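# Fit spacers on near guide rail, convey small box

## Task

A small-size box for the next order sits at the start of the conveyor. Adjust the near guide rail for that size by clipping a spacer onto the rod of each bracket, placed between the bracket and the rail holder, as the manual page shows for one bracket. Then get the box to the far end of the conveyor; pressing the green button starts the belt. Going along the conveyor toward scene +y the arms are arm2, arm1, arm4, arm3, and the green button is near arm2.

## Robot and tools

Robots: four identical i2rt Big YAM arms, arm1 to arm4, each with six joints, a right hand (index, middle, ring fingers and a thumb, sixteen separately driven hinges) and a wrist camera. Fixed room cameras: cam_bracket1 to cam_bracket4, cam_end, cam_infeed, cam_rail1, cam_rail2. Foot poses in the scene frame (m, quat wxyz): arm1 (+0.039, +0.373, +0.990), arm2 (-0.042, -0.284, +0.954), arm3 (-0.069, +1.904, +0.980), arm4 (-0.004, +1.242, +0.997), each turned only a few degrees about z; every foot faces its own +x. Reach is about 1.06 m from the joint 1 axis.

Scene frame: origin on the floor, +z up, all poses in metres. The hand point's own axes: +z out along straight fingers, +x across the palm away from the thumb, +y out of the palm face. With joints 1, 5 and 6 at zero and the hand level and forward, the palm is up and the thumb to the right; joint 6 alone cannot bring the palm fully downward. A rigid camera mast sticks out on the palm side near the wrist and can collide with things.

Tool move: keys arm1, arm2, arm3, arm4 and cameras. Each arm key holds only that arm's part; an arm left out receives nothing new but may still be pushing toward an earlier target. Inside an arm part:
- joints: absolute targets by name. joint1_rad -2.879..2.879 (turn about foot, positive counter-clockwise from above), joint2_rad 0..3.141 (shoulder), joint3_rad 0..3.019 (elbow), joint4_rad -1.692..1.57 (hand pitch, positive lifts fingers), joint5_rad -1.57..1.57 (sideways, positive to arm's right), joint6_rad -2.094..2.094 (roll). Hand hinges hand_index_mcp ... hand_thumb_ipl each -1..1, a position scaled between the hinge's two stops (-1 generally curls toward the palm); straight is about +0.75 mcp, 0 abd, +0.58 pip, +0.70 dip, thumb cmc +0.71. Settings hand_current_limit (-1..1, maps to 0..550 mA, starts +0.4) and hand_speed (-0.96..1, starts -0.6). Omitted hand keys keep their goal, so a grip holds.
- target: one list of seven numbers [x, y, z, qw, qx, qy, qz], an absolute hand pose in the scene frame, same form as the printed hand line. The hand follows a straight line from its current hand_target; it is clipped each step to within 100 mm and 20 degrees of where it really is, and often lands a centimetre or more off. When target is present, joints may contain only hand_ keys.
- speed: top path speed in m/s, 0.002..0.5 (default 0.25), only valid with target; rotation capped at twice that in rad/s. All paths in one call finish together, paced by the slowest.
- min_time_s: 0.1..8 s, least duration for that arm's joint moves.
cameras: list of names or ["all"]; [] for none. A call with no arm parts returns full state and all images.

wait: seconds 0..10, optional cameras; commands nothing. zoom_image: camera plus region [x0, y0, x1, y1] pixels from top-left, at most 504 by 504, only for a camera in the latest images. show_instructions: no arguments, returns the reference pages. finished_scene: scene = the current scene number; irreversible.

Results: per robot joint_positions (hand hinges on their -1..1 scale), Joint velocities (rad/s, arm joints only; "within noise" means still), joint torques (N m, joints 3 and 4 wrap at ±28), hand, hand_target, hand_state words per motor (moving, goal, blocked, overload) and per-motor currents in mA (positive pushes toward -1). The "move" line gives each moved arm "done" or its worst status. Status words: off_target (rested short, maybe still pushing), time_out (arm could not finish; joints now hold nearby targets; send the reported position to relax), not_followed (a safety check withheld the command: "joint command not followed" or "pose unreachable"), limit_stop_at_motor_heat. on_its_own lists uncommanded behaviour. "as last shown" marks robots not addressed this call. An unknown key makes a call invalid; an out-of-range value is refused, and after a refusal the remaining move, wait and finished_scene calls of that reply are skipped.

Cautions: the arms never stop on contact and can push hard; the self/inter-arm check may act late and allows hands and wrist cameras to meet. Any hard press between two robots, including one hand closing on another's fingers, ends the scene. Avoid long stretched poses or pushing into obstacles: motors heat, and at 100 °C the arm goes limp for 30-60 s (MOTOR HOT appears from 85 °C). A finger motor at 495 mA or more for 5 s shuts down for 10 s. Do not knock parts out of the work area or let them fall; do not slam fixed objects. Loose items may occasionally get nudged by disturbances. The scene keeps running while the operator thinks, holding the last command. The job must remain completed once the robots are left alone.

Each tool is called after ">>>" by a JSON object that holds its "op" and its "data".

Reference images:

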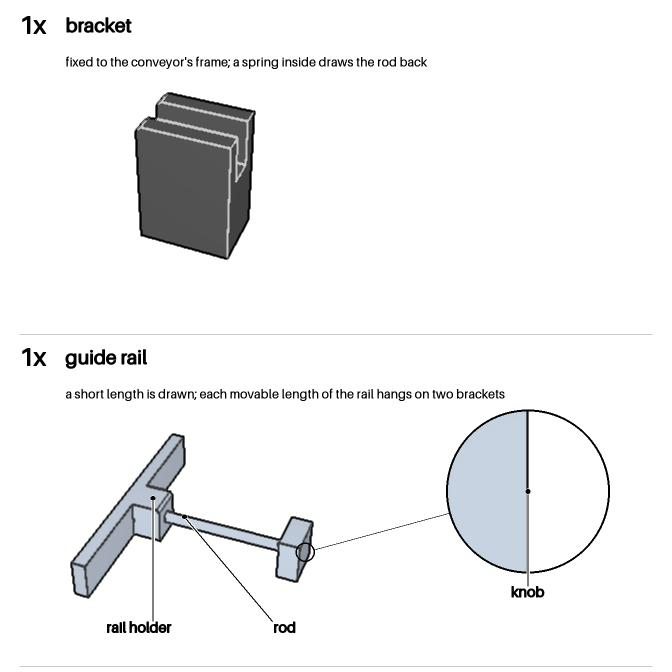

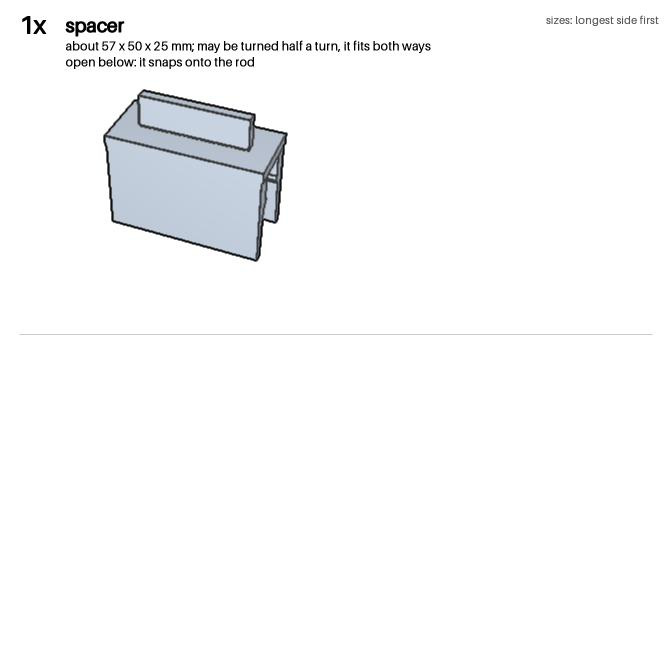

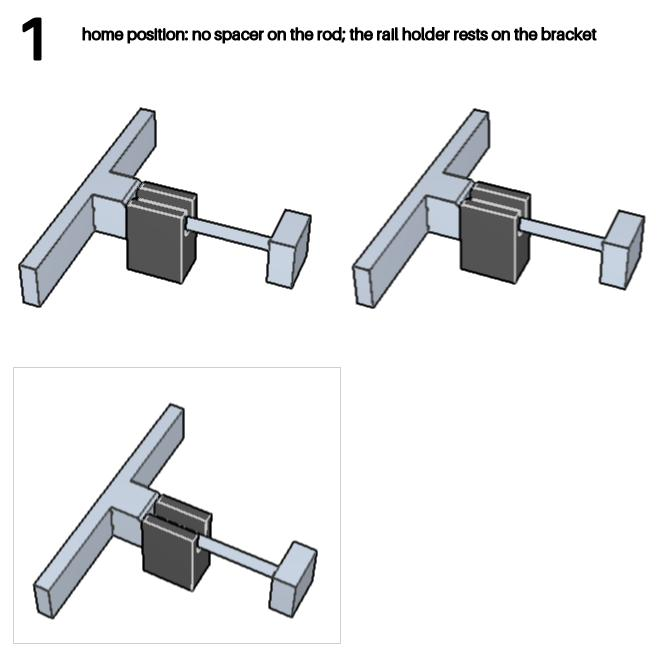

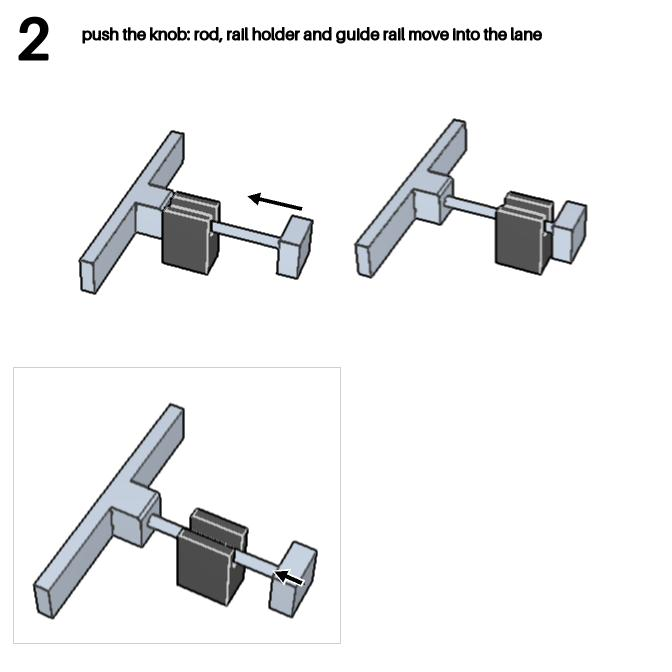

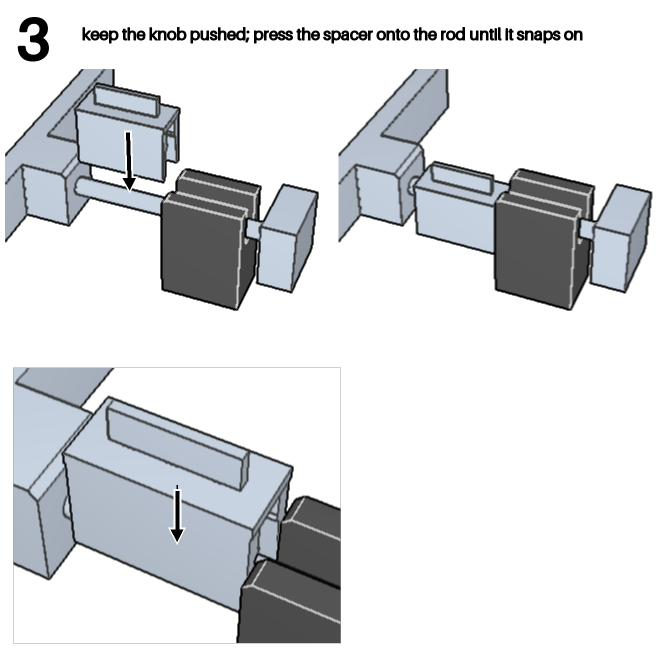

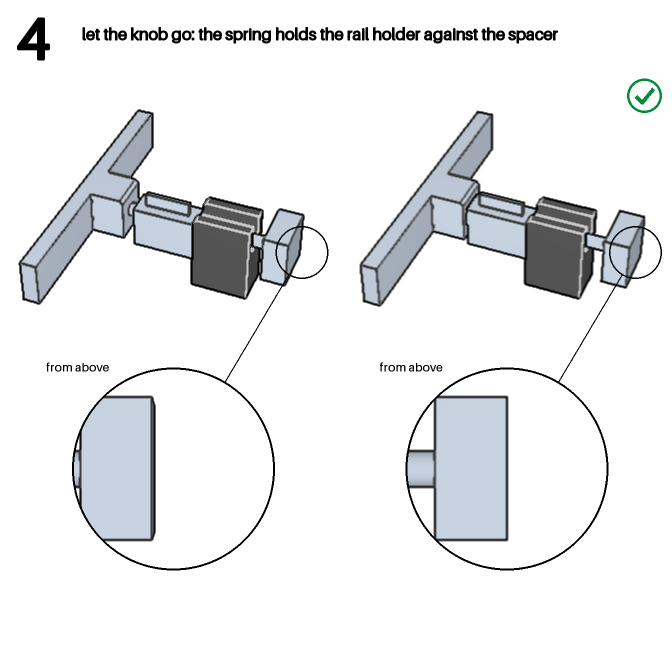

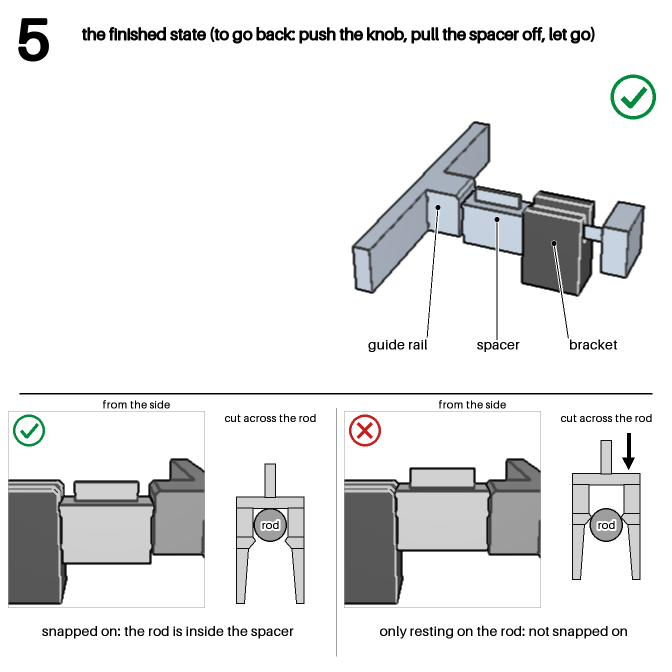

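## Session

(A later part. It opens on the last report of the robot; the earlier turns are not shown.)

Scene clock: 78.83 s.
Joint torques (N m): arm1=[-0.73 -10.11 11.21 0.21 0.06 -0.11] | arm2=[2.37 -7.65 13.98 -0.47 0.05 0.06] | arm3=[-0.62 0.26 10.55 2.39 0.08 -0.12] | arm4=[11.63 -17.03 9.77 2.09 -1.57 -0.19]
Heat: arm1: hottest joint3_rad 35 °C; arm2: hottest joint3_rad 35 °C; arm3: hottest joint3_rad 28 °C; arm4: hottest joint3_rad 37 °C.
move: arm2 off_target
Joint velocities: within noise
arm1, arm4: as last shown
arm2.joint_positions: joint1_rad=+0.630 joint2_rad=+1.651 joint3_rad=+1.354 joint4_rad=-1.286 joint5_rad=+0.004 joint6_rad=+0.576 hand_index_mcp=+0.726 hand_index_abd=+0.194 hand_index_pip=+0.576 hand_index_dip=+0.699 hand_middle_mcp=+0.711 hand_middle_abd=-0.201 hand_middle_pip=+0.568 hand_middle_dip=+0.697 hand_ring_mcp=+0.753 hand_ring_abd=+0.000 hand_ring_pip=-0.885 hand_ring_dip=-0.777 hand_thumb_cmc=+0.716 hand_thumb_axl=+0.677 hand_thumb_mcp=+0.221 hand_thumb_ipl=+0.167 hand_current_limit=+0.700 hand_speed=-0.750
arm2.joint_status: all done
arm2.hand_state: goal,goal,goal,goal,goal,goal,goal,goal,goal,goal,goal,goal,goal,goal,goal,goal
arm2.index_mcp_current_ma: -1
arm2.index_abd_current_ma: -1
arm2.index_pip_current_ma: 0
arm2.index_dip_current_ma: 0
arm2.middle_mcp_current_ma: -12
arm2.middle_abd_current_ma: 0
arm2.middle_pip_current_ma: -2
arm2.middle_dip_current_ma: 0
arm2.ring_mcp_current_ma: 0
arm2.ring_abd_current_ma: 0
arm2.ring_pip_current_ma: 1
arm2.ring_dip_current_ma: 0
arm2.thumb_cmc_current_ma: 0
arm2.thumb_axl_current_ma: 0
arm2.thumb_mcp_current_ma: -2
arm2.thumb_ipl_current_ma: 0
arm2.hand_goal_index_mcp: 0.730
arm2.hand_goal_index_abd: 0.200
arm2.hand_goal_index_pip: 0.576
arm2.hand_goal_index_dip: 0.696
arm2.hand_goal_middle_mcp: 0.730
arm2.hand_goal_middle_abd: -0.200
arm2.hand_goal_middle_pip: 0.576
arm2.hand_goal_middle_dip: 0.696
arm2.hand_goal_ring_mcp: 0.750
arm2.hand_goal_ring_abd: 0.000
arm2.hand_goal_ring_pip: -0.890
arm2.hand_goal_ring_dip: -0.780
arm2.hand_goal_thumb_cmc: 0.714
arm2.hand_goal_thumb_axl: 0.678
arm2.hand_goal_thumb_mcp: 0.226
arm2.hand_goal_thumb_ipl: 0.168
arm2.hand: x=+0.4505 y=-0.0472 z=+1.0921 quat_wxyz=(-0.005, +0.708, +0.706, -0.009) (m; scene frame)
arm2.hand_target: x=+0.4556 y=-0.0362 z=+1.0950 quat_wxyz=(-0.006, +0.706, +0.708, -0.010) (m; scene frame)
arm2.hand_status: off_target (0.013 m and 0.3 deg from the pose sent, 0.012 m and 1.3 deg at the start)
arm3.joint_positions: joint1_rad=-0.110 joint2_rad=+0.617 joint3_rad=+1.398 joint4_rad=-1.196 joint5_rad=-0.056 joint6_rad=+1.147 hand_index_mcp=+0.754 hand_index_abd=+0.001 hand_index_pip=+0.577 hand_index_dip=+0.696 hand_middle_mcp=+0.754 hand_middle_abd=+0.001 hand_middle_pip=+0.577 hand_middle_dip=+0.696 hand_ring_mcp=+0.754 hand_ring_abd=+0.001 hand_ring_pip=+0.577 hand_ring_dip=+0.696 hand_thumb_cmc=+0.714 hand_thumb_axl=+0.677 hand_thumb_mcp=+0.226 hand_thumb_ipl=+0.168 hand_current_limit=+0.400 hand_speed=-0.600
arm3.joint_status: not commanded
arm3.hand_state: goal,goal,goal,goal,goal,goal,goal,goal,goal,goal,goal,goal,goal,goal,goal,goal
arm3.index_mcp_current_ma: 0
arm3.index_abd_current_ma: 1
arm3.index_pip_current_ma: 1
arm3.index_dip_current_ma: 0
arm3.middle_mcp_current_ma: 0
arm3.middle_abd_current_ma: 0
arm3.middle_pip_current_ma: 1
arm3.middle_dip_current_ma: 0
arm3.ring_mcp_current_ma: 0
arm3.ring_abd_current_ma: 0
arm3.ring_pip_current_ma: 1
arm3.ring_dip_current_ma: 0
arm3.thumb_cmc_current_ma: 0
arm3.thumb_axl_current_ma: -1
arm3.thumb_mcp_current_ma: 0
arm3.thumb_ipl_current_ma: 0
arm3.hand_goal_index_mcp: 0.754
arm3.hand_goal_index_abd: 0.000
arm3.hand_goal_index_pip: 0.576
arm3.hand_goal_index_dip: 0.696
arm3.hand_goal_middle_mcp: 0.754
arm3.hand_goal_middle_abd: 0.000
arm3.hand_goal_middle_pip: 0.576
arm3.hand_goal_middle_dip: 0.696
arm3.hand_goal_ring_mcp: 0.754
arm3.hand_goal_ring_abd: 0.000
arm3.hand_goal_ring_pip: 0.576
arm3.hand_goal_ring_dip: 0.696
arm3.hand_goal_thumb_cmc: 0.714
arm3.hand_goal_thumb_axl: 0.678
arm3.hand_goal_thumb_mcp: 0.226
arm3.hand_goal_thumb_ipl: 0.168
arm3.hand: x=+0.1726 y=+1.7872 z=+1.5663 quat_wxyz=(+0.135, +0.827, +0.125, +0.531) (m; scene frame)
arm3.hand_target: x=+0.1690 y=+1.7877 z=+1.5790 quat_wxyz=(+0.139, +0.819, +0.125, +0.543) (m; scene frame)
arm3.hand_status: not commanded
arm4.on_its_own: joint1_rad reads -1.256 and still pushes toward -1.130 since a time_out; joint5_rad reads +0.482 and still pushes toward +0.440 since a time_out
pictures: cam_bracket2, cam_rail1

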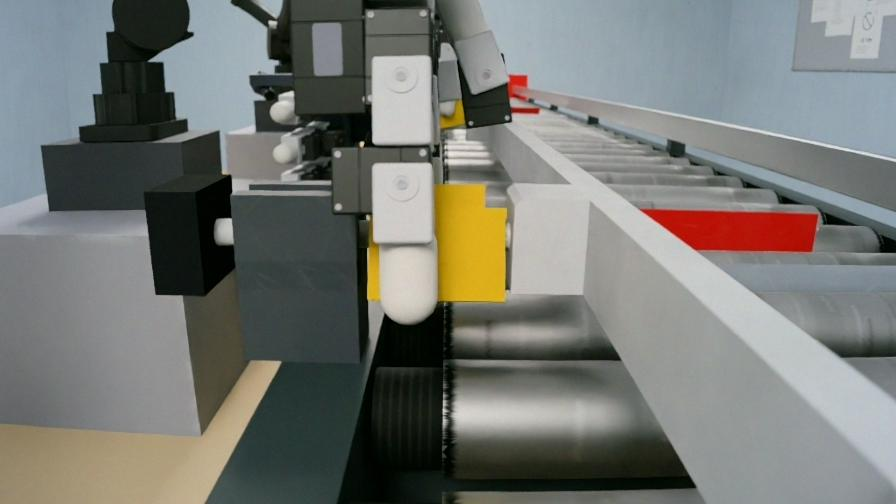

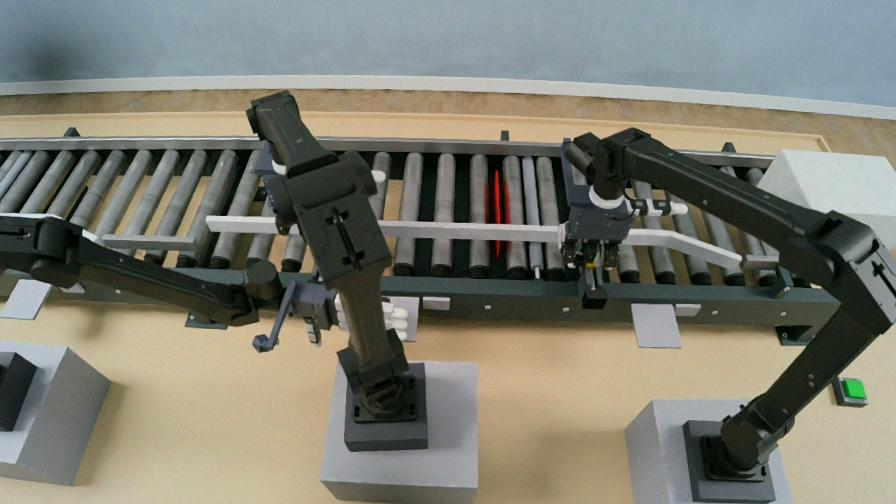

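>>> {"op": "move", "data": {"arm2": {"target":[0.463,-0.034,1.14,0,0.7071,0.7071,0],"speed":0.08}, "cameras": ["cam_bracket1","cam_bracket2","cam_rail1"]}}

Scene clock: 80.53 s.
Joint torques (N m): arm1=[-0.62 -10.05 11.19 0.18 0.03 -0.11] | arm2=[1.9 -9.64 14.52 -0.39 0.21 0.04] | arm3=[-0.67 0.26 10.55 2.4 0.08 -0.12] | arm4=[11.69 -17.08 9.77 2.13 -1.58 -0.18]
Heat: arm1: hottest joint3_rad 35 °C; arm2: hottest joint3_rad 36 °C; arm3: hottest joint3_rad 29 °C; arm4: hottest joint3_rad 37 °C.
move: arm2 off_target
Joint velocities: within noise
arm1, arm3, arm4: as last shown
arm2.joint_positions: joint1_rad=+0.634 joint2_rad=+1.651 joint3_rad=+1.441 joint4_rad=-1.382 joint5_rad=+0.008 joint6_rad=+0.576 hand_index_mcp=+0.727 hand_index_abd=+0.195 hand_index_pip=+0.576 hand_index_dip=+0.699 hand_middle_mcp=+0.725 hand_middle_abd=-0.201 hand_middle_pip=+0.572 hand_middle_dip=+0.697 hand_ring_mcp=+0.753 hand_ring_abd=+0.000 hand_ring_pip=-0.885 hand_ring_dip=-0.777 hand_thumb_cmc=+0.716 hand_thumb_axl=+0.677 hand_thumb_mcp=+0.221 hand_thumb_ipl=+0.167 hand_current_limit=+0.700 hand_speed=-0.750
arm2.joint_status: not commanded
arm2.hand_state: goal,goal,goal,goal,goal,goal,goal,goal,goal,goal,goal,goal,goal,goal,goal,goal
arm2.index_mcp_current_ma: -1
arm2.index_abd_current_ma: -1
arm2.index_pip_current_ma: 0
arm2.index_dip_current_ma: 0
arm2.middle_mcp_current_ma: -1
arm2.middle_abd_current_ma: 0
arm2.middle_pip_current_ma: -1
arm2.middle_dip_current_ma: 0
arm2.ring_mcp_current_ma: 0
arm2.ring_abd_current_ma: 0
arm2.ring_pip_current_ma: 1
arm2.ring_dip_current_ma: 0
arm2.thumb_cmc_current_ma: 0
arm2.thumb_axl_current_ma: 0
arm2.thumb_mcp_current_ma: -2
arm2.thumb_ipl_current_ma: 0
arm2.hand_goal_index_mcp: 0.730
arm2.hand_goal_index_abd: 0.200
arm2.hand_goal_index_pip: 0.576
arm2.hand_goal_index_dip: 0.696
arm2.hand_goal_middle_mcp: 0.730
arm2.hand_goal_middle_abd: -0.200
arm2.hand_goal_middle_pip: 0.576
arm2.hand_goal_middle_dip: 0.696
arm2.hand_goal_ring_mcp: 0.750
arm2.hand_goal_ring_abd: 0.000
arm2.hand_goal_ring_pip: -0.890
arm2.hand_goal_ring_dip: -0.780
arm2.hand_goal_thumb_cmc: 0.714
arm2.hand_goal_thumb_axl: 0.678
arm2.hand_goal_thumb_mcp: 0.226
arm2.hand_goal_thumb_ipl: 0.168
arm2.hand: x=+0.4553 y=-0.0426 z=+1.1238 quat_wxyz=(-0.004, +0.706, +0.708, -0.014) (m; scene frame)
arm2.hand_target: x=+0.4624 y=-0.0343 z=+1.1400 quat_wxyz=(+0.000, +0.707, +0.707, +0.000) (m; scene frame)
arm2.hand_status: off_target (0.020 m and 1.6 deg from the pose sent, 0.051 m and 1.2 deg at the start)
arm4.on_its_own: joint1_rad reads -1.256 and still pushes toward -1.130 since a time_out; joint5_rad reads +0.482 and still pushes toward +0.440 since a time_out
pictures: cam_bracket1, cam_bracket2, cam_rail1

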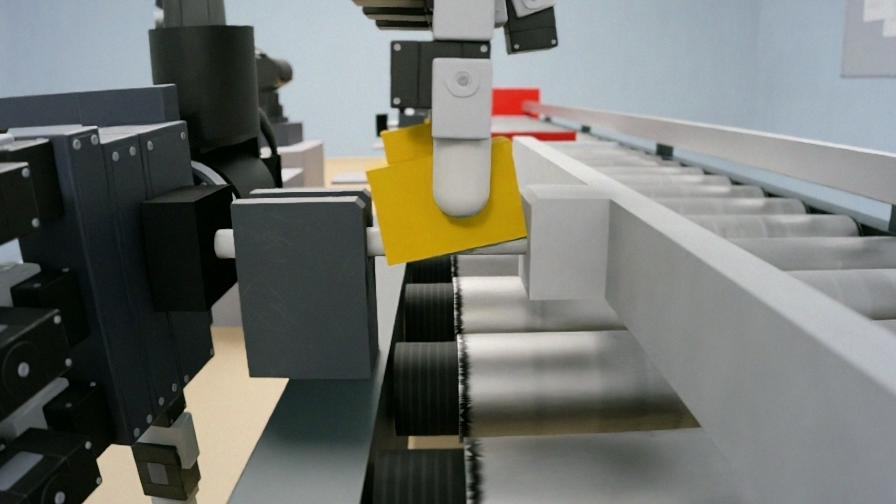

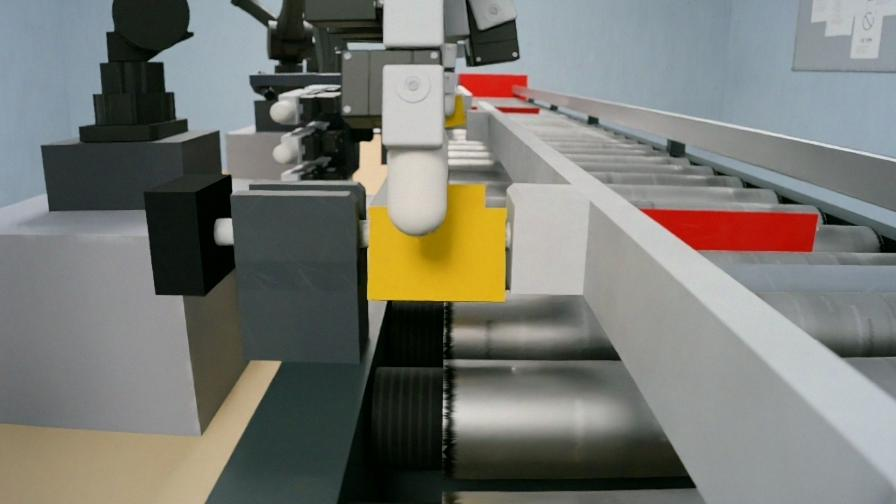

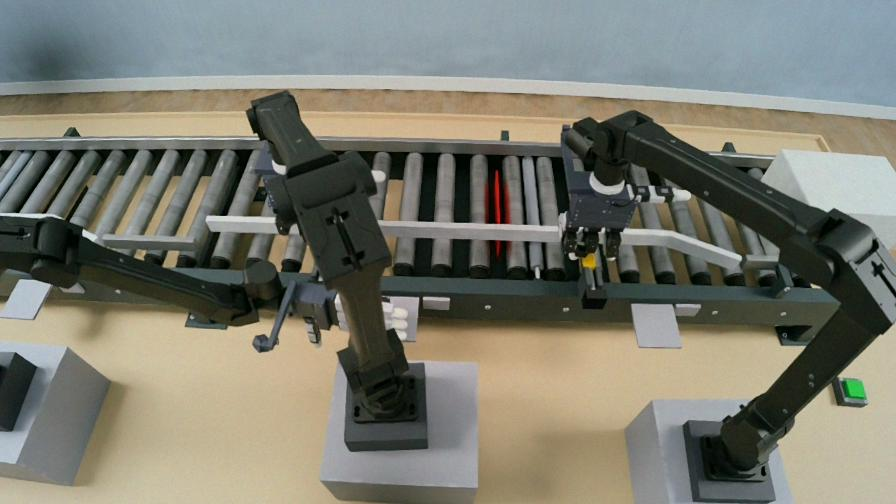

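>>> {"op": "move", "data": {"arm2": {"target":[0.465,-0.034,1.27,0,0.7071,0.7071,0],"speed":0.15}, "arm1": {"target":[0.496,0.5500,1.138,0,0.7071,0.7071,0],"speed":0.05}, "cameras": ["cam_bracket1","cam_bracket2","cam_rail1"]}}

Scene clock: 82.03 s.
Joint torques (N m): arm1=[-1.14 -10.29 13.42 -0.05 0.02 -0.11] | arm2=[2.43 -9.23 14 -0.38 0.23 0.1] | arm3=[-0.67 0.26 10.56 2.39 0.08 -0.12] | arm4=[11.69 -17.2 9.74 2.07 -1.58 -0.18]
Heat: arm1: hottest joint3_rad 35 °C; arm2: hottest joint3_rad 36 °C; arm3: hottest joint3_rad 29 °C; arm4: hottest joint3_rad 37 °C.
move: arm1 off_target; arm2 off_target
Joint velocities: within noise
arm1.joint_positions: joint1_rad=+0.415 joint2_rad=+1.468 joint3_rad=+1.123 joint4_rad=-1.255 joint5_rad=-0.006 joint6_rad=+0.500 hand_index_mcp=+0.749 hand_index_abd=-0.012 hand_index_pip=+0.573 hand_index_dip=+0.696 hand_middle_mcp=+0.754 hand_middle_abd=+0.012 hand_middle_pip=+0.579 hand_middle_dip=+0.698 hand_ring_mcp=+0.752 hand_ring_abd=+0.001 hand_ring_pip=-0.885 hand_ring_dip=-0.778 hand_thumb_cmc=+0.714 hand_thumb_axl=+0.677 hand_thumb_mcp=+0.223 hand_thumb_ipl=+0.168 hand_current_limit=+0.700 hand_speed=-0.750
arm1.joint_status: not commanded
arm1.hand_state: goal,blocked,goal,goal,goal,blocked,goal,goal,goal,goal,goal,goal,goal,goal,goal,goal
arm1.index_mcp_current_ma: 0
arm1.index_abd_current_ma: 316
arm1.index_pip_current_ma: 0
arm1.index_dip_current_ma: 0
arm1.middle_mcp_current_ma: 0
arm1.middle_abd_current_ma: -316
arm1.middle_pip_current_ma: 0
arm1.middle_dip_current_ma: 0
arm1.ring_mcp_current_ma: 0
arm1.ring_abd_current_ma: 0
arm1.ring_pip_current_ma: 0
arm1.ring_dip_current_ma: 0
arm1.thumb_cmc_current_ma: 0
arm1.thumb_axl_current_ma: 0
arm1.thumb_mcp_current_ma: 0
arm1.thumb_ipl_current_ma: 0
arm1.hand_goal_index_mcp: 0.754
arm1.hand_goal_index_abd: -0.180
arm1.hand_goal_index_pip: 0.576
arm1.hand_goal_index_dip: 0.696
arm1.hand_goal_middle_mcp: 0.754
arm1.hand_goal_middle_abd: 0.180
arm1.hand_goal_middle_pip: 0.576
arm1.hand_goal_middle_dip: 0.696
arm1.hand_goal_ring_mcp: 0.750
arm1.hand_goal_ring_abd: 0.000
arm1.hand_goal_ring_pip: -0.890
arm1.hand_goal_ring_dip: -0.780
arm1.hand_goal_thumb_cmc: 0.714
arm1.hand_goal_thumb_axl: 0.678
arm1.hand_goal_thumb_mcp: 0.226
arm1.hand_goal_thumb_ipl: 0.168
arm1.hand: x=+0.4767 y=+0.5458 z=+1.1242 quat_wxyz=(-0.004, +0.706, +0.708, -0.016) (m; scene frame)
arm1.hand_target: x=+0.4952 y=+0.5496 z=+1.1384 quat_wxyz=(+0.000, +0.707, +0.707, +0.000) (m; scene frame)
arm1.hand_status: off_target (0.024 m and 1.9 deg from the pose sent, 0.023 m and 0.6 deg at the start)
arm2.joint_positions: joint1_rad=+0.634 joint2_rad=+1.633 joint3_rad=+1.769 joint4_rad=-1.698 joint5_rad=+0.011 joint6_rad=+0.576 hand_index_mcp=+0.727 hand_index_abd=+0.195 hand_index_pip=+0.576 hand_index_dip=+0.699 hand_middle_mcp=+0.727 hand_middle_abd=-0.201 hand_middle_pip=+0.573 hand_middle_dip=+0.697 hand_ring_mcp=+0.753 hand_ring_abd=+0.000 hand_ring_pip=-0.885 hand_ring_dip=-0.777 hand_thumb_cmc=+0.716 hand_thumb_axl=+0.677 hand_thumb_mcp=+0.221 hand_thumb_ipl=+0.167 hand_current_limit=+0.700 hand_speed=-0.750
arm2.joint_status: not commanded
arm2.hand_state: goal,goal,goal,goal,goal,goal,goal,goal,goal,goal,goal,goal,goal,goal,goal,goal
arm2.index_mcp_current_ma: 0
arm2.index_abd_current_ma: -1
arm2.index_pip_current_ma: 0
arm2.index_dip_current_ma: 0
arm2.middle_mcp_current_ma: -1
arm2.middle_abd_current_ma: 0
arm2.middle_pip_current_ma: 0
arm2.middle_dip_current_ma: 0
arm2.ring_mcp_current_ma: 0
arm2.ring_abd_current_ma: 0
arm2.ring_pip_current_ma: 1
arm2.ring_dip_current_ma: 0
arm2.thumb_cmc_current_ma: 0
arm2.thumb_axl_current_ma: 0
arm2.thumb_mcp_current_ma: -2
arm2.thumb_ipl_current_ma: 0
arm2.hand_goal_index_mcp: 0.730
arm2.hand_goal_index_abd: 0.200
arm2.hand_goal_index_pip: 0.576
arm2.hand_goal_index_dip: 0.696
arm2.hand_goal_middle_mcp: 0.730
arm2.hand_goal_middle_abd: -0.200
arm2.hand_goal_middle_pip: 0.576
arm2.hand_goal_middle_dip: 0.696
arm2.hand_goal_ring_mcp: 0.750
arm2.hand_goal_ring_abd: 0.000
arm2.hand_goal_ring_pip: -0.890
arm2.hand_goal_ring_dip: -0.780
arm2.hand_goal_thumb_cmc: 0.714
arm2.hand_goal_thumb_axl: 0.678
arm2.hand_goal_thumb_mcp: 0.226
arm2.hand_goal_thumb_ipl: 0.168
arm2.hand: x=+0.4618 y=-0.0406 z=+1.2589 quat_wxyz=(+0.000, +0.707, +0.708, +0.001) (m; scene frame)
arm2.hand_target: x=+0.4646 y=-0.0342 z=+1.2696 quat_wxyz=(+0.003, +0.707, +0.707, +0.009) (m; scene frame)
arm2.hand_status: off_target (0.013 m and 0.1 deg from the pose sent, 0.147 m and 1.6 deg at the start; a joint's target at an end of its range on 17 of 42 steps)
arm3, arm4: as last shown
arm4.on_its_own: joint1_rad reads -1.256 and still pushes toward -1.130 since a time_out; joint5_rad reads +0.482 and still pushes toward +0.440 since a time_out
pictures: cam_bracket1, cam_bracket2, cam_rail1

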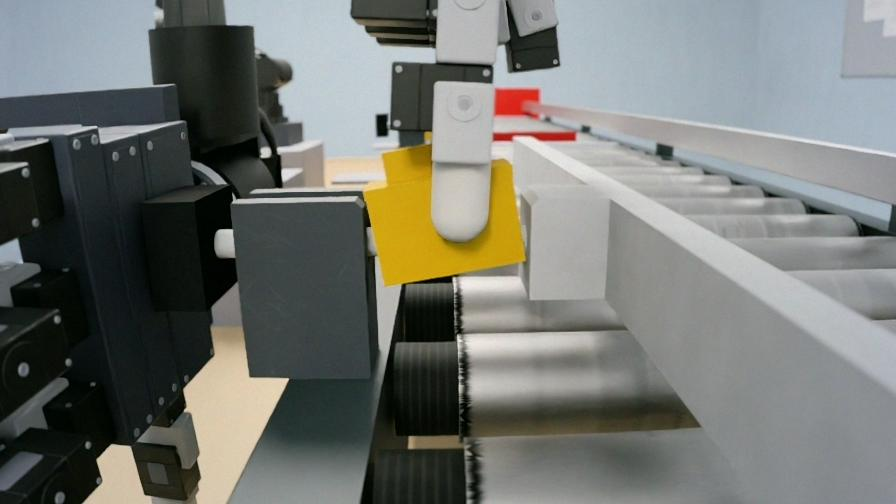

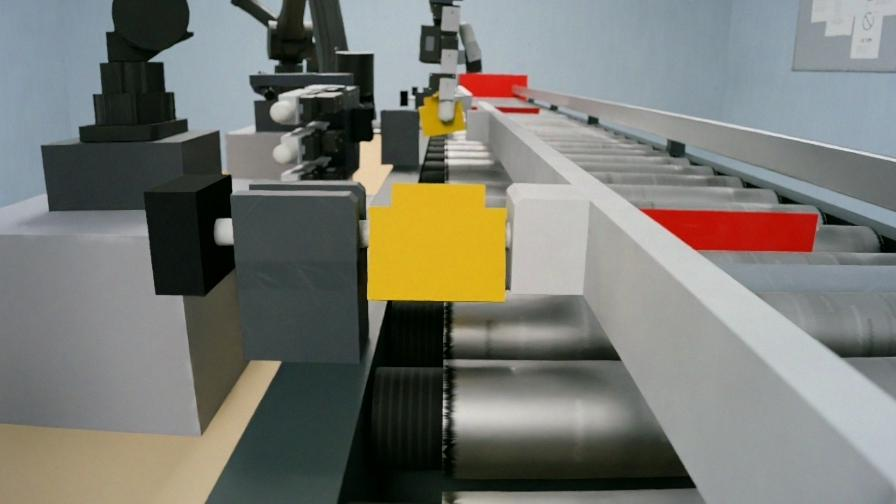

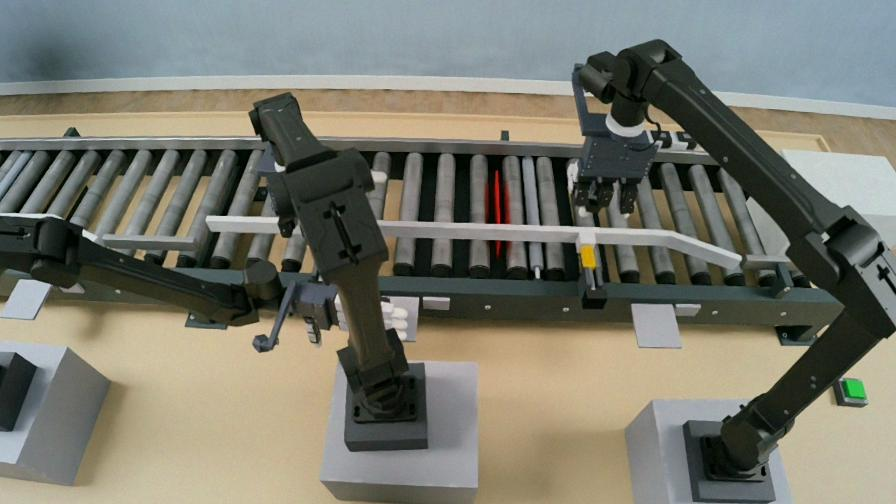

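>>> {"op": "zoom_image", "data": {"camera": "cam_bracket2", "region": [330, 160, 550, 320]}}

>>> {"op": "zoom_image", "data": {"camera": "cam_rail1", "region": [540, 190, 660, 310]}}

>>> {"op": "zoom_image", "data": {"camera": "cam_bracket1", "region": [330, 130, 560, 310]}}

Scaled by 2.291 from the camera's 896x504 image, which has a finer 1280x720 frame.

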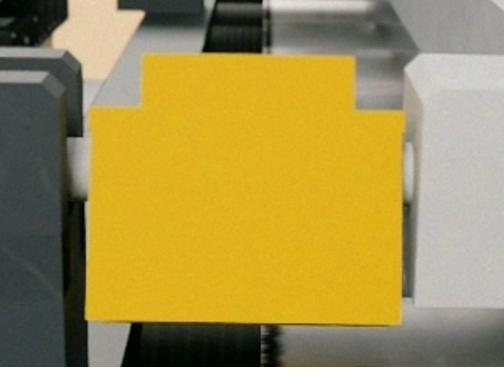

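Scaled by 4.200 from the camera's 896x504 image, which has a finer 1280x720 frame.

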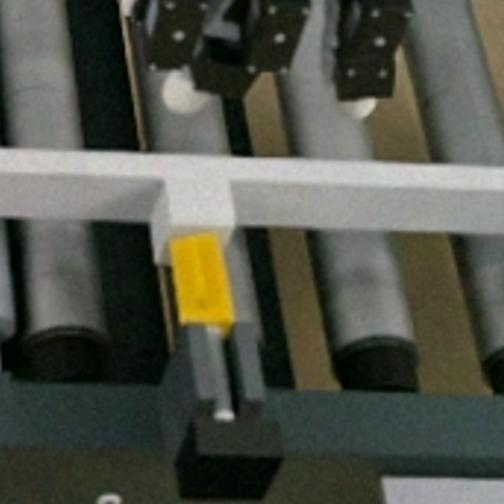

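Scaled by 2.191 from the camera's 896x504 image, which has a finer 1280x720 frame.

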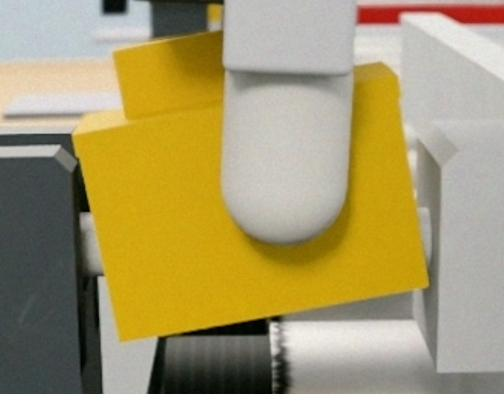

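>>> {"op": "move", "data": {"cameras": ["cam_bracket3","cam_bracket2"]}}

>>> {"op": "zoom_image", "data": {"camera": "cam_bracket3", "region": [330, 160, 550, 320]}}

Scene clock: 82.50 s.
Joint torques (N m): arm1=[-1.2 -10.34 13.38 0.03 0.07 -0.12] | arm2=[2.73 -7.71 14.16 -0.36 0.2 0.05] | arm3=[-0.62 0.21 10.56 2.39 0.08 -0.12] | arm4=[11.63 -17.2 9.72 2.09 -1.58 -0.18]
Heat: arm1: hottest joint3_rad 35 °C; arm2: hottest joint3_rad 36 °C; arm3: hottest joint3_rad 29 °C; arm4: hottest joint3_rad 37 °C.
Joint velocities: within noise
arm1.joint_positions: joint1_rad=+0.415 joint2_rad=+1.468 joint3_rad=+1.123 joint4_rad=-1.255 joint5_rad=-0.006 joint6_rad=+0.500 hand_index_mcp=+0.749 hand_index_abd=-0.012 hand_index_pip=+0.573 hand_index_dip=+0.696 hand_middle_mcp=+0.754 hand_middle_abd=+0.012 hand_middle_pip=+0.579 hand_middle_dip=+0.698 hand_ring_mcp=+0.752 hand_ring_abd=+0.001 hand_ring_pip=-0.885 hand_ring_dip=-0.778 hand_thumb_cmc=+0.714 hand_thumb_axl=+0.677 hand_thumb_mcp=+0.223 hand_thumb_ipl=+0.168 hand_current_limit=+0.700 hand_speed=-0.750
arm1.joint_status: not commanded
arm1.hand_state: goal,blocked,goal,goal,goal,blocked,goal,goal,goal,goal,goal,goal,goal,goal,goal,goal
arm1.index_mcp_current_ma: 0
arm1.index_abd_current_ma: 316
arm1.index_pip_current_ma: 0
arm1.index_dip_current_ma: 0
arm1.middle_mcp_current_ma: 0
arm1.middle_abd_current_ma: -316
arm1.middle_pip_current_ma: 0
arm1.middle_dip_current_ma: 0
arm1.ring_mcp_current_ma: 0
arm1.ring_abd_current_ma: 0
arm1.ring_pip_current_ma: 0
arm1.ring_dip_current_ma: 0
arm1.thumb_cmc_current_ma: 0
arm1.thumb_axl_current_ma: 0
arm1.thumb_mcp_current_ma: 0
arm1.thumb_ipl_current_ma: 0
arm1.hand_goal_index_mcp: 0.754
arm1.hand_goal_index_abd: -0.180
arm1.hand_goal_index_pip: 0.576
arm1.hand_goal_index_dip: 0.696
arm1.hand_goal_middle_mcp: 0.754
arm1.hand_goal_middle_abd: 0.180
arm1.hand_goal_middle_pip: 0.576
arm1.hand_goal_middle_dip: 0.696
arm1.hand_goal_ring_mcp: 0.750
arm1.hand_goal_ring_abd: 0.000
arm1.hand_goal_ring_pip: -0.890
arm1.hand_goal_ring_dip: -0.780
arm1.hand_goal_thumb_cmc: 0.714
arm1.hand_goal_thumb_axl: 0.678
arm1.hand_goal_thumb_mcp: 0.226
arm1.hand_goal_thumb_ipl: 0.168
arm1.hand: x=+0.4767 y=+0.5458 z=+1.1242 quat_wxyz=(-0.004, +0.706, +0.708, -0.016) (m; scene frame)
arm1.hand_target: x=+0.4952 y=+0.5496 z=+1.1384 quat_wxyz=(+0.000, +0.707, +0.707, +0.000) (m; scene frame)
arm1.hand_status: off_target (0.024 m and 1.9 deg from the pose sent, 0.023 m and 0.6 deg at the start)
arm2.joint_positions: joint1_rad=+0.634 joint2_rad=+1.633 joint3_rad=+1.769 joint4_rad=-1.698 joint5_rad=+0.011 joint6_rad=+0.576 hand_index_mcp=+0.727 hand_index_abd=+0.195 hand_index_pip=+0.576 hand_index_dip=+0.699 hand_middle_mcp=+0.727 hand_middle_abd=-0.201 hand_middle_pip=+0.573 hand_middle_dip=+0.697 hand_ring_mcp=+0.753 hand_ring_abd=+0.000 hand_ring_pip=-0.885 hand_ring_dip=-0.777 hand_thumb_cmc=+0.716 hand_thumb_axl=+0.677 hand_thumb_mcp=+0.221 hand_thumb_ipl=+0.167 hand_current_limit=+0.700 hand_speed=-0.750
arm2.joint_status: not commanded
arm2.hand_state: goal,goal,goal,goal,goal,goal,goal,goal,goal,goal,goal,goal,goal,goal,goal,goal
arm2.index_mcp_current_ma: 0
arm2.index_abd_current_ma: -1
arm2.index_pip_current_ma: 0
arm2.index_dip_current_ma: 0
arm2.middle_mcp_current_ma: -1
arm2.middle_abd_current_ma: 0
arm2.middle_pip_current_ma: 0
arm2.middle_dip_current_ma: 0
arm2.ring_mcp_current_ma: 0
arm2.ring_abd_current_ma: 0
arm2.ring_pip_current_ma: 1
arm2.ring_dip_current_ma: 0
arm2.thumb_cmc_current_ma: 0
arm2.thumb_axl_current_ma: 0
arm2.thumb_mcp_current_ma: -2
arm2.thumb_ipl_current_ma: 0
arm2.hand_goal_index_mcp: 0.730
arm2.hand_goal_index_abd: 0.200
arm2.hand_goal_index_pip: 0.576
arm2.hand_goal_index_dip: 0.696
arm2.hand_goal_middle_mcp: 0.730
arm2.hand_goal_middle_abd: -0.200
arm2.hand_goal_middle_pip: 0.576
arm2.hand_goal_middle_dip: 0.696
arm2.hand_goal_ring_mcp: 0.750
arm2.hand_goal_ring_abd: 0.000
arm2.hand_goal_ring_pip: -0.890
arm2.hand_goal_ring_dip: -0.780
arm2.hand_goal_thumb_cmc: 0.714
arm2.hand_goal_thumb_axl: 0.678
arm2.hand_goal_thumb_mcp: 0.226
arm2.hand_goal_thumb_ipl: 0.168
arm2.hand: x=+0.4618 y=-0.0406 z=+1.2589 quat_wxyz=(+0.000, +0.707, +0.708, +0.001) (m; scene frame)
arm2.hand_target: x=+0.4646 y=-0.0342 z=+1.2696 quat_wxyz=(+0.003, +0.707, +0.707, +0.009) (m; scene frame)
arm2.hand_status: off_target (0.013 m and 0.1 deg from the pose sent, 0.147 m and 1.6 deg at the start; a joint's target at an end of its range on 17 of 42 steps)
arm3.joint_positions: joint1_rad=-0.110 joint2_rad=+0.617 joint3_rad=+1.398 joint4_rad=-1.196 joint5_rad=-0.056 joint6_rad=+1.147 hand_index_mcp=+0.754 hand_index_abd=+0.001 hand_index_pip=+0.577 hand_index_dip=+0.696 hand_middle_mcp=+0.754 hand_middle_abd=+0.001 hand_middle_pip=+0.577 hand_middle_dip=+0.696 hand_ring_mcp=+0.754 hand_ring_abd=+0.001 hand_ring_pip=+0.577 hand_ring_dip=+0.696 hand_thumb_cmc=+0.714 hand_thumb_axl=+0.677 hand_thumb_mcp=+0.226 hand_thumb_ipl=+0.168 hand_current_limit=+0.400 hand_speed=-0.600
arm3.joint_status: not commanded
arm3.hand_state: goal,goal,goal,goal,goal,goal,goal,goal,goal,goal,goal,goal,goal,goal,goal,goal
arm3.index_mcp_current_ma: 0
arm3.index_abd_current_ma: 1
arm3.index_pip_current_ma: 1
arm3.index_dip_current_ma: 0
arm3.middle_mcp_current_ma: 0
arm3.middle_abd_current_ma: 0
arm3.middle_pip_current_ma: 1
arm3.middle_dip_current_ma: 0
arm3.ring_mcp_current_ma: 0
arm3.ring_abd_current_ma: 0
arm3.ring_pip_current_ma: 1
arm3.ring_dip_current_ma: 0
arm3.thumb_cmc_current_ma: 0
arm3.thumb_axl_current_ma: -1
arm3.thumb_mcp_current_ma: 0
arm3.thumb_ipl_current_ma: 0
arm3.hand_goal_index_mcp: 0.754
arm3.hand_goal_index_abd: 0.000
arm3.hand_goal_index_pip: 0.576
arm3.hand_goal_index_dip: 0.696
arm3.hand_goal_middle_mcp: 0.754
arm3.hand_goal_middle_abd: 0.000
arm3.hand_goal_middle_pip: 0.576
arm3.hand_goal_middle_dip: 0.696
arm3.hand_goal_ring_mcp: 0.754
arm3.hand_goal_ring_abd: 0.000
arm3.hand_goal_ring_pip: 0.576
arm3.hand_goal_ring_dip: 0.696
arm3.hand_goal_thumb_cmc: 0.714
arm3.hand_goal_thumb_axl: 0.678
arm3.hand_goal_thumb_mcp: 0.226
arm3.hand_goal_thumb_ipl: 0.168
arm3.hand: x=+0.1726 y=+1.7872 z=+1.5663 quat_wxyz=(+0.135, +0.827, +0.125, +0.531) (m; scene frame)
arm3.hand_target: x=+0.1690 y=+1.7877 z=+1.5790 quat_wxyz=(+0.139, +0.819, +0.125, +0.543) (m; scene frame)
arm3.hand_status: not commanded
arm4.joint_positions: joint1_rad=-1.256 joint2_rad=+2.473 joint3_rad=+1.538 joint4_rad=+0.875 joint5_rad=+0.482 joint6_rad=+1.576 hand_index_mcp=+0.736 hand_index_abd=-0.033 hand_index_pip=+0.566 hand_index_dip=+0.695 hand_middle_mcp=+0.753 hand_middle_abd=+0.002 hand_middle_pip=+0.577 hand_middle_dip=+0.696 hand_ring_mcp=+0.754 hand_ring_abd=+0.003 hand_ring_pip=+0.577 hand_ring_dip=+0.696 hand_thumb_cmc=+0.713 hand_thumb_axl=+0.677 hand_thumb_mcp=+0.227 hand_thumb_ipl=+0.168 hand_current_limit=+0.400 hand_speed=-0.600
arm4.joint_status: not commanded
arm4.hand_state: goal,blocked,goal,goal,goal,goal,goal,goal,goal,goal,goal,goal,goal,goal,goal,goal
arm4.index_mcp_current_ma: -55
arm4.index_abd_current_ma: -88
arm4.index_pip_current_ma: -24
arm4.index_dip_current_ma: -2
arm4.middle_mcp_current_ma: -2
arm4.middle_abd_current_ma: 3
arm4.middle_pip_current_ma: 1
arm4.middle_dip_current_ma: 0
arm4.ring_mcp_current_ma: 0
arm4.ring_abd_current_ma: 4
arm4.ring_pip_current_ma: 1
arm4.ring_dip_current_ma: 0
arm4.thumb_cmc_current_ma: -2
arm4.thumb_axl_current_ma: -1
arm4.thumb_mcp_current_ma: 1
arm4.thumb_ipl_current_ma: -1
arm4.hand_goal_index_mcp: 0.754
arm4.hand_goal_index_abd: 0.000
arm4.hand_goal_index_pip: 0.576
arm4.hand_goal_index_dip: 0.696
arm4.hand_goal_middle_mcp: 0.754
arm4.hand_goal_middle_abd: 0.000
arm4.hand_goal_middle_pip: 0.576
arm4.hand_goal_middle_dip: 0.696
arm4.hand_goal_ring_mcp: 0.754
arm4.hand_goal_ring_abd: 0.000
arm4.hand_goal_ring_pip: 0.576
arm4.hand_goal_ring_dip: 0.696
arm4.hand_goal_thumb_cmc: 0.714
arm4.hand_goal_thumb_axl: 0.678
arm4.hand_goal_thumb_mcp: 0.226
arm4.hand_goal_thumb_ipl: 0.168
arm4.on_its_own: joint1_rad reads -1.256 and still pushes toward -1.130 since a time_out; joint5_rad reads +0.482 and still pushes toward +0.440 since a time_out
arm4.hand: x=+0.1536 y=+0.4675 z=+0.9693 quat_wxyz=(+0.508, +0.494, -0.532, +0.463) (m; scene frame)
arm4.hand_target: x=+0.2616 y=+0.4816 z=+0.9706 quat_wxyz=(+0.471, +0.536, -0.486, +0.505) (m; scene frame)
arm4.hand_status: not commanded
pictures: cam_bracket2, cam_bracket3

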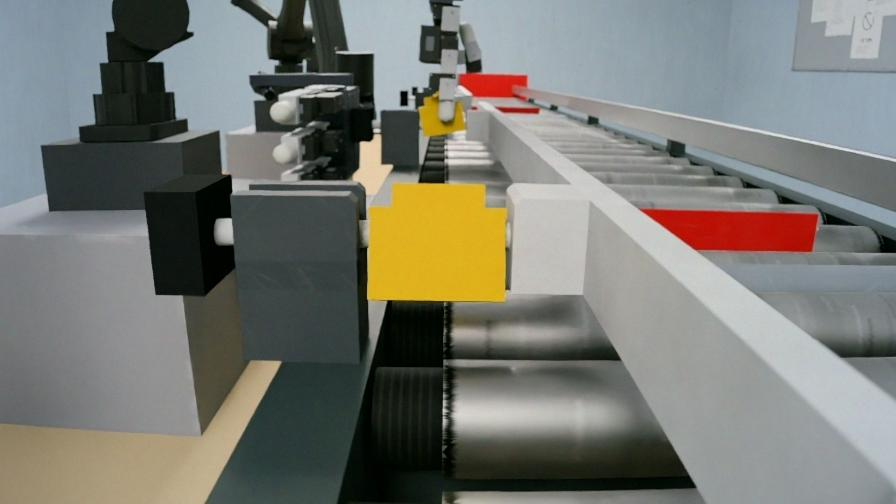

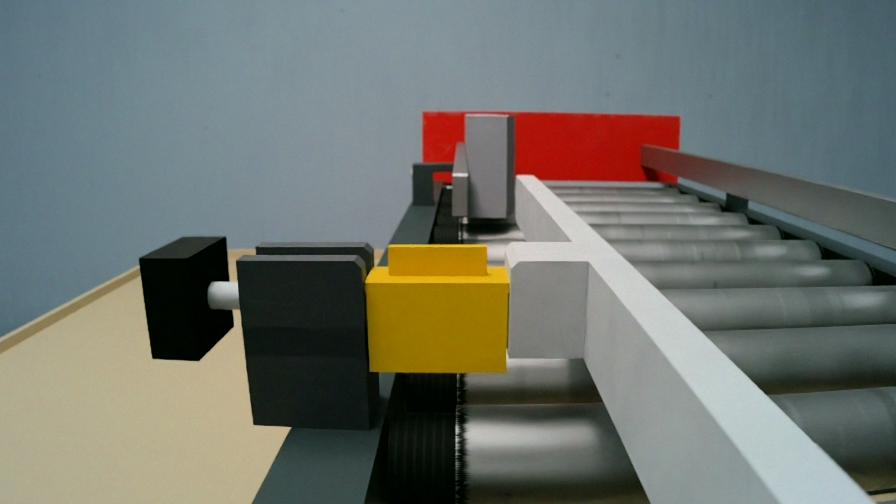

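Scaled by 2.291 from the camera's 896x504 image, which has a finer 1280x720 frame.

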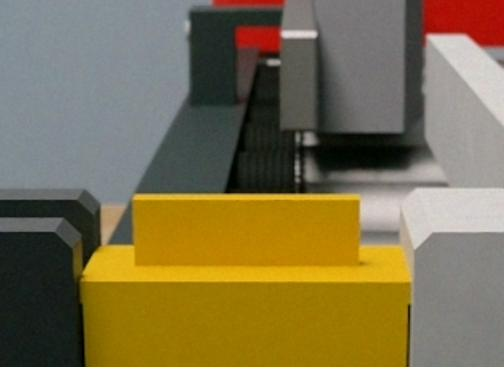

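>>> {"op": "move", "data": {"arm1": {"target":[0.486,0.5520,1.12,0,0.7071,0.7071,0],"speed":0.05}, "arm2": {"target":[0.470,-0.030,1.16,0,0.7071,0.7071,0],"speed":0.15}, "cameras": ["cam_bracket1","cam_bracket2"]}}

>>> {"op": "zoom_image", "data": {"camera": "cam_bracket1", "region": [330, 130, 560, 310]}}

Scene clock: 84.37 s.
Joint torques (N m): arm1=[0.21 -10.58 8.85 1.05 0.01 0.05] | arm2=[2.32 -8.47 10.93 0.75 0.09 0.11] | arm3=[-0.62 0.26 10.55 2.39 0.08 -0.12] | arm4=[11.58 -17.14 9.76 2.07 -1.58 -0.19]
Heat: arm1: hottest joint3_rad 35 °C; arm2: hottest joint3_rad 36 °C; arm3: hottest joint3_rad 29 °C; arm4: hottest joint3_rad 37 °C.
move: arm1 done; arm2 done
Joint velocities: within noise
arm1.joint_positions: joint1_rad=+0.415 joint2_rad=+1.468 joint3_rad=+1.123 joint4_rad=-1.232 joint5_rad=-0.006 joint6_rad=+0.500 hand_index_mcp=+0.766 hand_index_abd=-0.012 hand_index_pip=+0.584 hand_index_dip=+0.700 hand_middle_mcp=+0.769 hand_middle_abd=+0.012 hand_middle_pip=+0.586 hand_middle_dip=+0.701 hand_ring_mcp=+0.752 hand_ring_abd=+0.001 hand_ring_pip=-0.885 hand_ring_dip=-0.778 hand_thumb_cmc=+0.714 hand_thumb_axl=+0.677 hand_thumb_mcp=+0.223 hand_thumb_ipl=+0.168 hand_current_limit=+0.700 hand_speed=-0.750
arm1.joint_status: not commanded
arm1.hand_state: goal,blocked,goal,goal,goal,blocked,goal,goal,goal,goal,goal,goal,goal,goal,goal,goal
arm1.index_mcp_current_ma: 2
arm1.index_abd_current_ma: 316
arm1.index_pip_current_ma: 1
arm1.index_dip_current_ma: 0
arm1.middle_mcp_current_ma: 4
arm1.middle_abd_current_ma: -316
arm1.middle_pip_current_ma: 2
arm1.middle_dip_current_ma: 0
arm1.ring_mcp_current_ma: 0
arm1.ring_abd_current_ma: 0
arm1.ring_pip_current_ma: 0
arm1.ring_dip_current_ma: 0
arm1.thumb_cmc_current_ma: 0
arm1.thumb_axl_current_ma: 0
arm1.thumb_mcp_current_ma: 0
arm1.thumb_ipl_current_ma: 0
arm1.hand_goal_index_mcp: 0.754
arm1.hand_goal_index_abd: -0.180
arm1.hand_goal_index_pip: 0.576
arm1.hand_goal_index_dip: 0.696
arm1.hand_goal_middle_mcp: 0.754
arm1.hand_goal_middle_abd: 0.180
arm1.hand_goal_middle_pip: 0.576
arm1.hand_goal_middle_dip: 0.696
arm1.hand_goal_ring_mcp: 0.750
arm1.hand_goal_ring_abd: 0.000
arm1.hand_goal_ring_pip: -0.890
arm1.hand_goal_ring_dip: -0.780
arm1.hand_goal_thumb_cmc: 0.714
arm1.hand_goal_thumb_axl: 0.678
arm1.hand_goal_thumb_mcp: 0.226
arm1.hand_goal_thumb_ipl: 0.168
arm1.hand: x=+0.4816 y=+0.5485 z=+1.1255 quat_wxyz=(-0.001, +0.706, +0.708, -0.005) (m; scene frame)
arm1.hand_target: x=+0.4859 y=+0.5520 z=+1.1202 quat_wxyz=(+0.000, +0.707, +0.707, +0.000) (m; scene frame)
arm1.hand_status: done (0.008 m and 0.6 deg from the pose sent, 0.012 m and 1.9 deg at the start)
arm2.joint_positions: joint1_rad=+0.634 joint2_rad=+1.651 joint3_rad=+1.554 joint4_rad=-1.460 joint5_rad=+0.011 joint6_rad=+0.576 hand_index_mcp=+0.727 hand_index_abd=+0.195 hand_index_pip=+0.576 hand_index_dip=+0.699 hand_middle_mcp=+0.727 hand_middle_abd=-0.201 hand_middle_pip=+0.573 hand_middle_dip=+0.697 hand_ring_mcp=+0.753 hand_ring_abd=+0.000 hand_ring_pip=-0.885 hand_ring_dip=-0.777 hand_thumb_cmc=+0.716 hand_thumb_axl=+0.677 hand_thumb_mcp=+0.221 hand_thumb_ipl=+0.167 hand_current_limit=+0.700 hand_speed=-0.750
arm2.joint_status: not commanded
arm2.hand_state: goal,goal,goal,goal,goal,goal,goal,goal,goal,goal,goal,goal,goal,goal,goal,goal
arm2.index_mcp_current_ma: 0
arm2.index_abd_current_ma: -1
arm2.index_pip_current_ma: 0
arm2.index_dip_current_ma: 0
arm2.middle_mcp_current_ma: 0
arm2.middle_abd_current_ma: 0
arm2.middle_pip_current_ma: 0
arm2.middle_dip_current_ma: 0
arm2.ring_mcp_current_ma: 0
arm2.ring_abd_current_ma: 0
arm2.ring_pip_current_ma: 1
arm2.ring_dip_current_ma: 0
arm2.thumb_cmc_current_ma: 0
arm2.thumb_axl_current_ma: 0
arm2.thumb_mcp_current_ma: -2
arm2.thumb_ipl_current_ma: 0
arm2.hand_goal_index_mcp: 0.730
arm2.hand_goal_index_abd: 0.200
arm2.hand_goal_index_pip: 0.576
arm2.hand_goal_index_dip: 0.696
arm2.hand_goal_middle_mcp: 0.730
arm2.hand_goal_middle_abd: -0.200
arm2.hand_goal_middle_pip: 0.576
arm2.hand_goal_middle_dip: 0.696
arm2.hand_goal_ring_mcp: 0.750
arm2.hand_goal_ring_abd: 0.000
arm2.hand_goal_ring_pip: -0.890
arm2.hand_goal_ring_dip: -0.780
arm2.hand_goal_thumb_cmc: 0.714
arm2.hand_goal_thumb_axl: 0.678
arm2.hand_goal_thumb_mcp: 0.226
arm2.hand_goal_thumb_ipl: 0.168
arm2.hand: x=+0.4689 y=-0.0348 z=+1.1688 quat_wxyz=(+0.001, +0.707, +0.708, +0.003) (m; scene frame)
arm2.hand_target: x=+0.4698 y=-0.0301 z=+1.1600 quat_wxyz=(+0.000, +0.707, +0.707, +0.000) (m; scene frame)
arm2.hand_status: done (0.010 m and 0.4 deg from the pose sent, 0.100 m and 0.1 deg at the start)
arm3, arm4: as last shown
arm4.on_its_own: joint1_rad reads -1.256 and still pushes toward -1.130 since a time_out; joint5_rad reads +0.482 and still pushes toward +0.440 since a time_out
pictures: cam_bracket1, cam_bracket2

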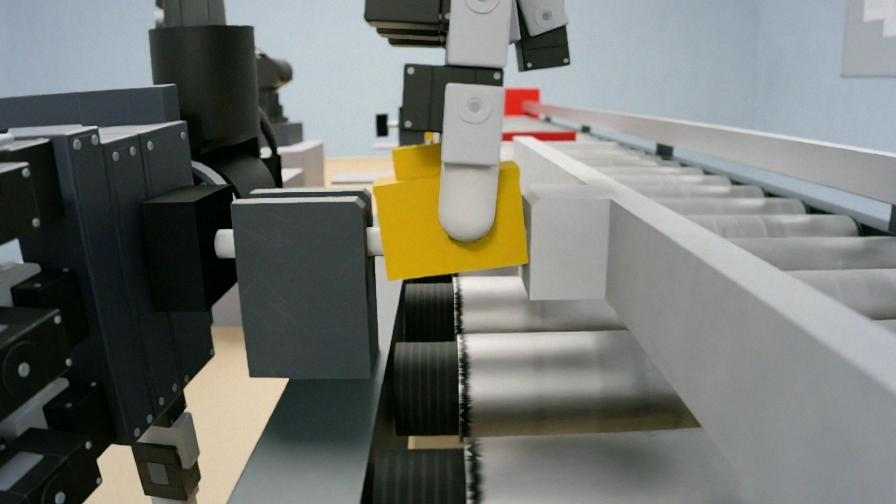

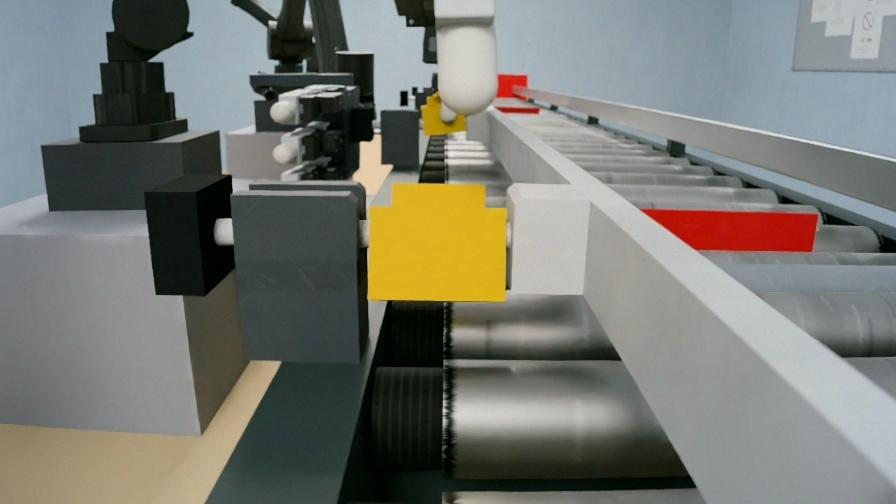

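Scaled by 2.191 from the camera's 896x504 image, which has a finer 1280x720 frame.

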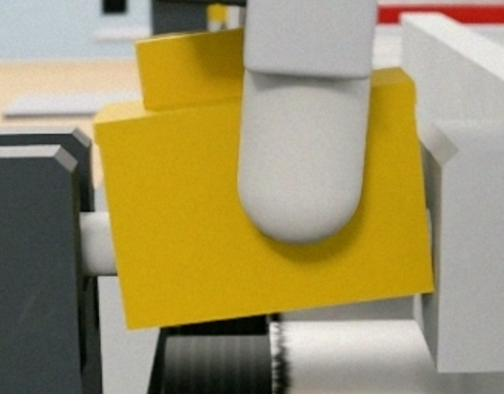

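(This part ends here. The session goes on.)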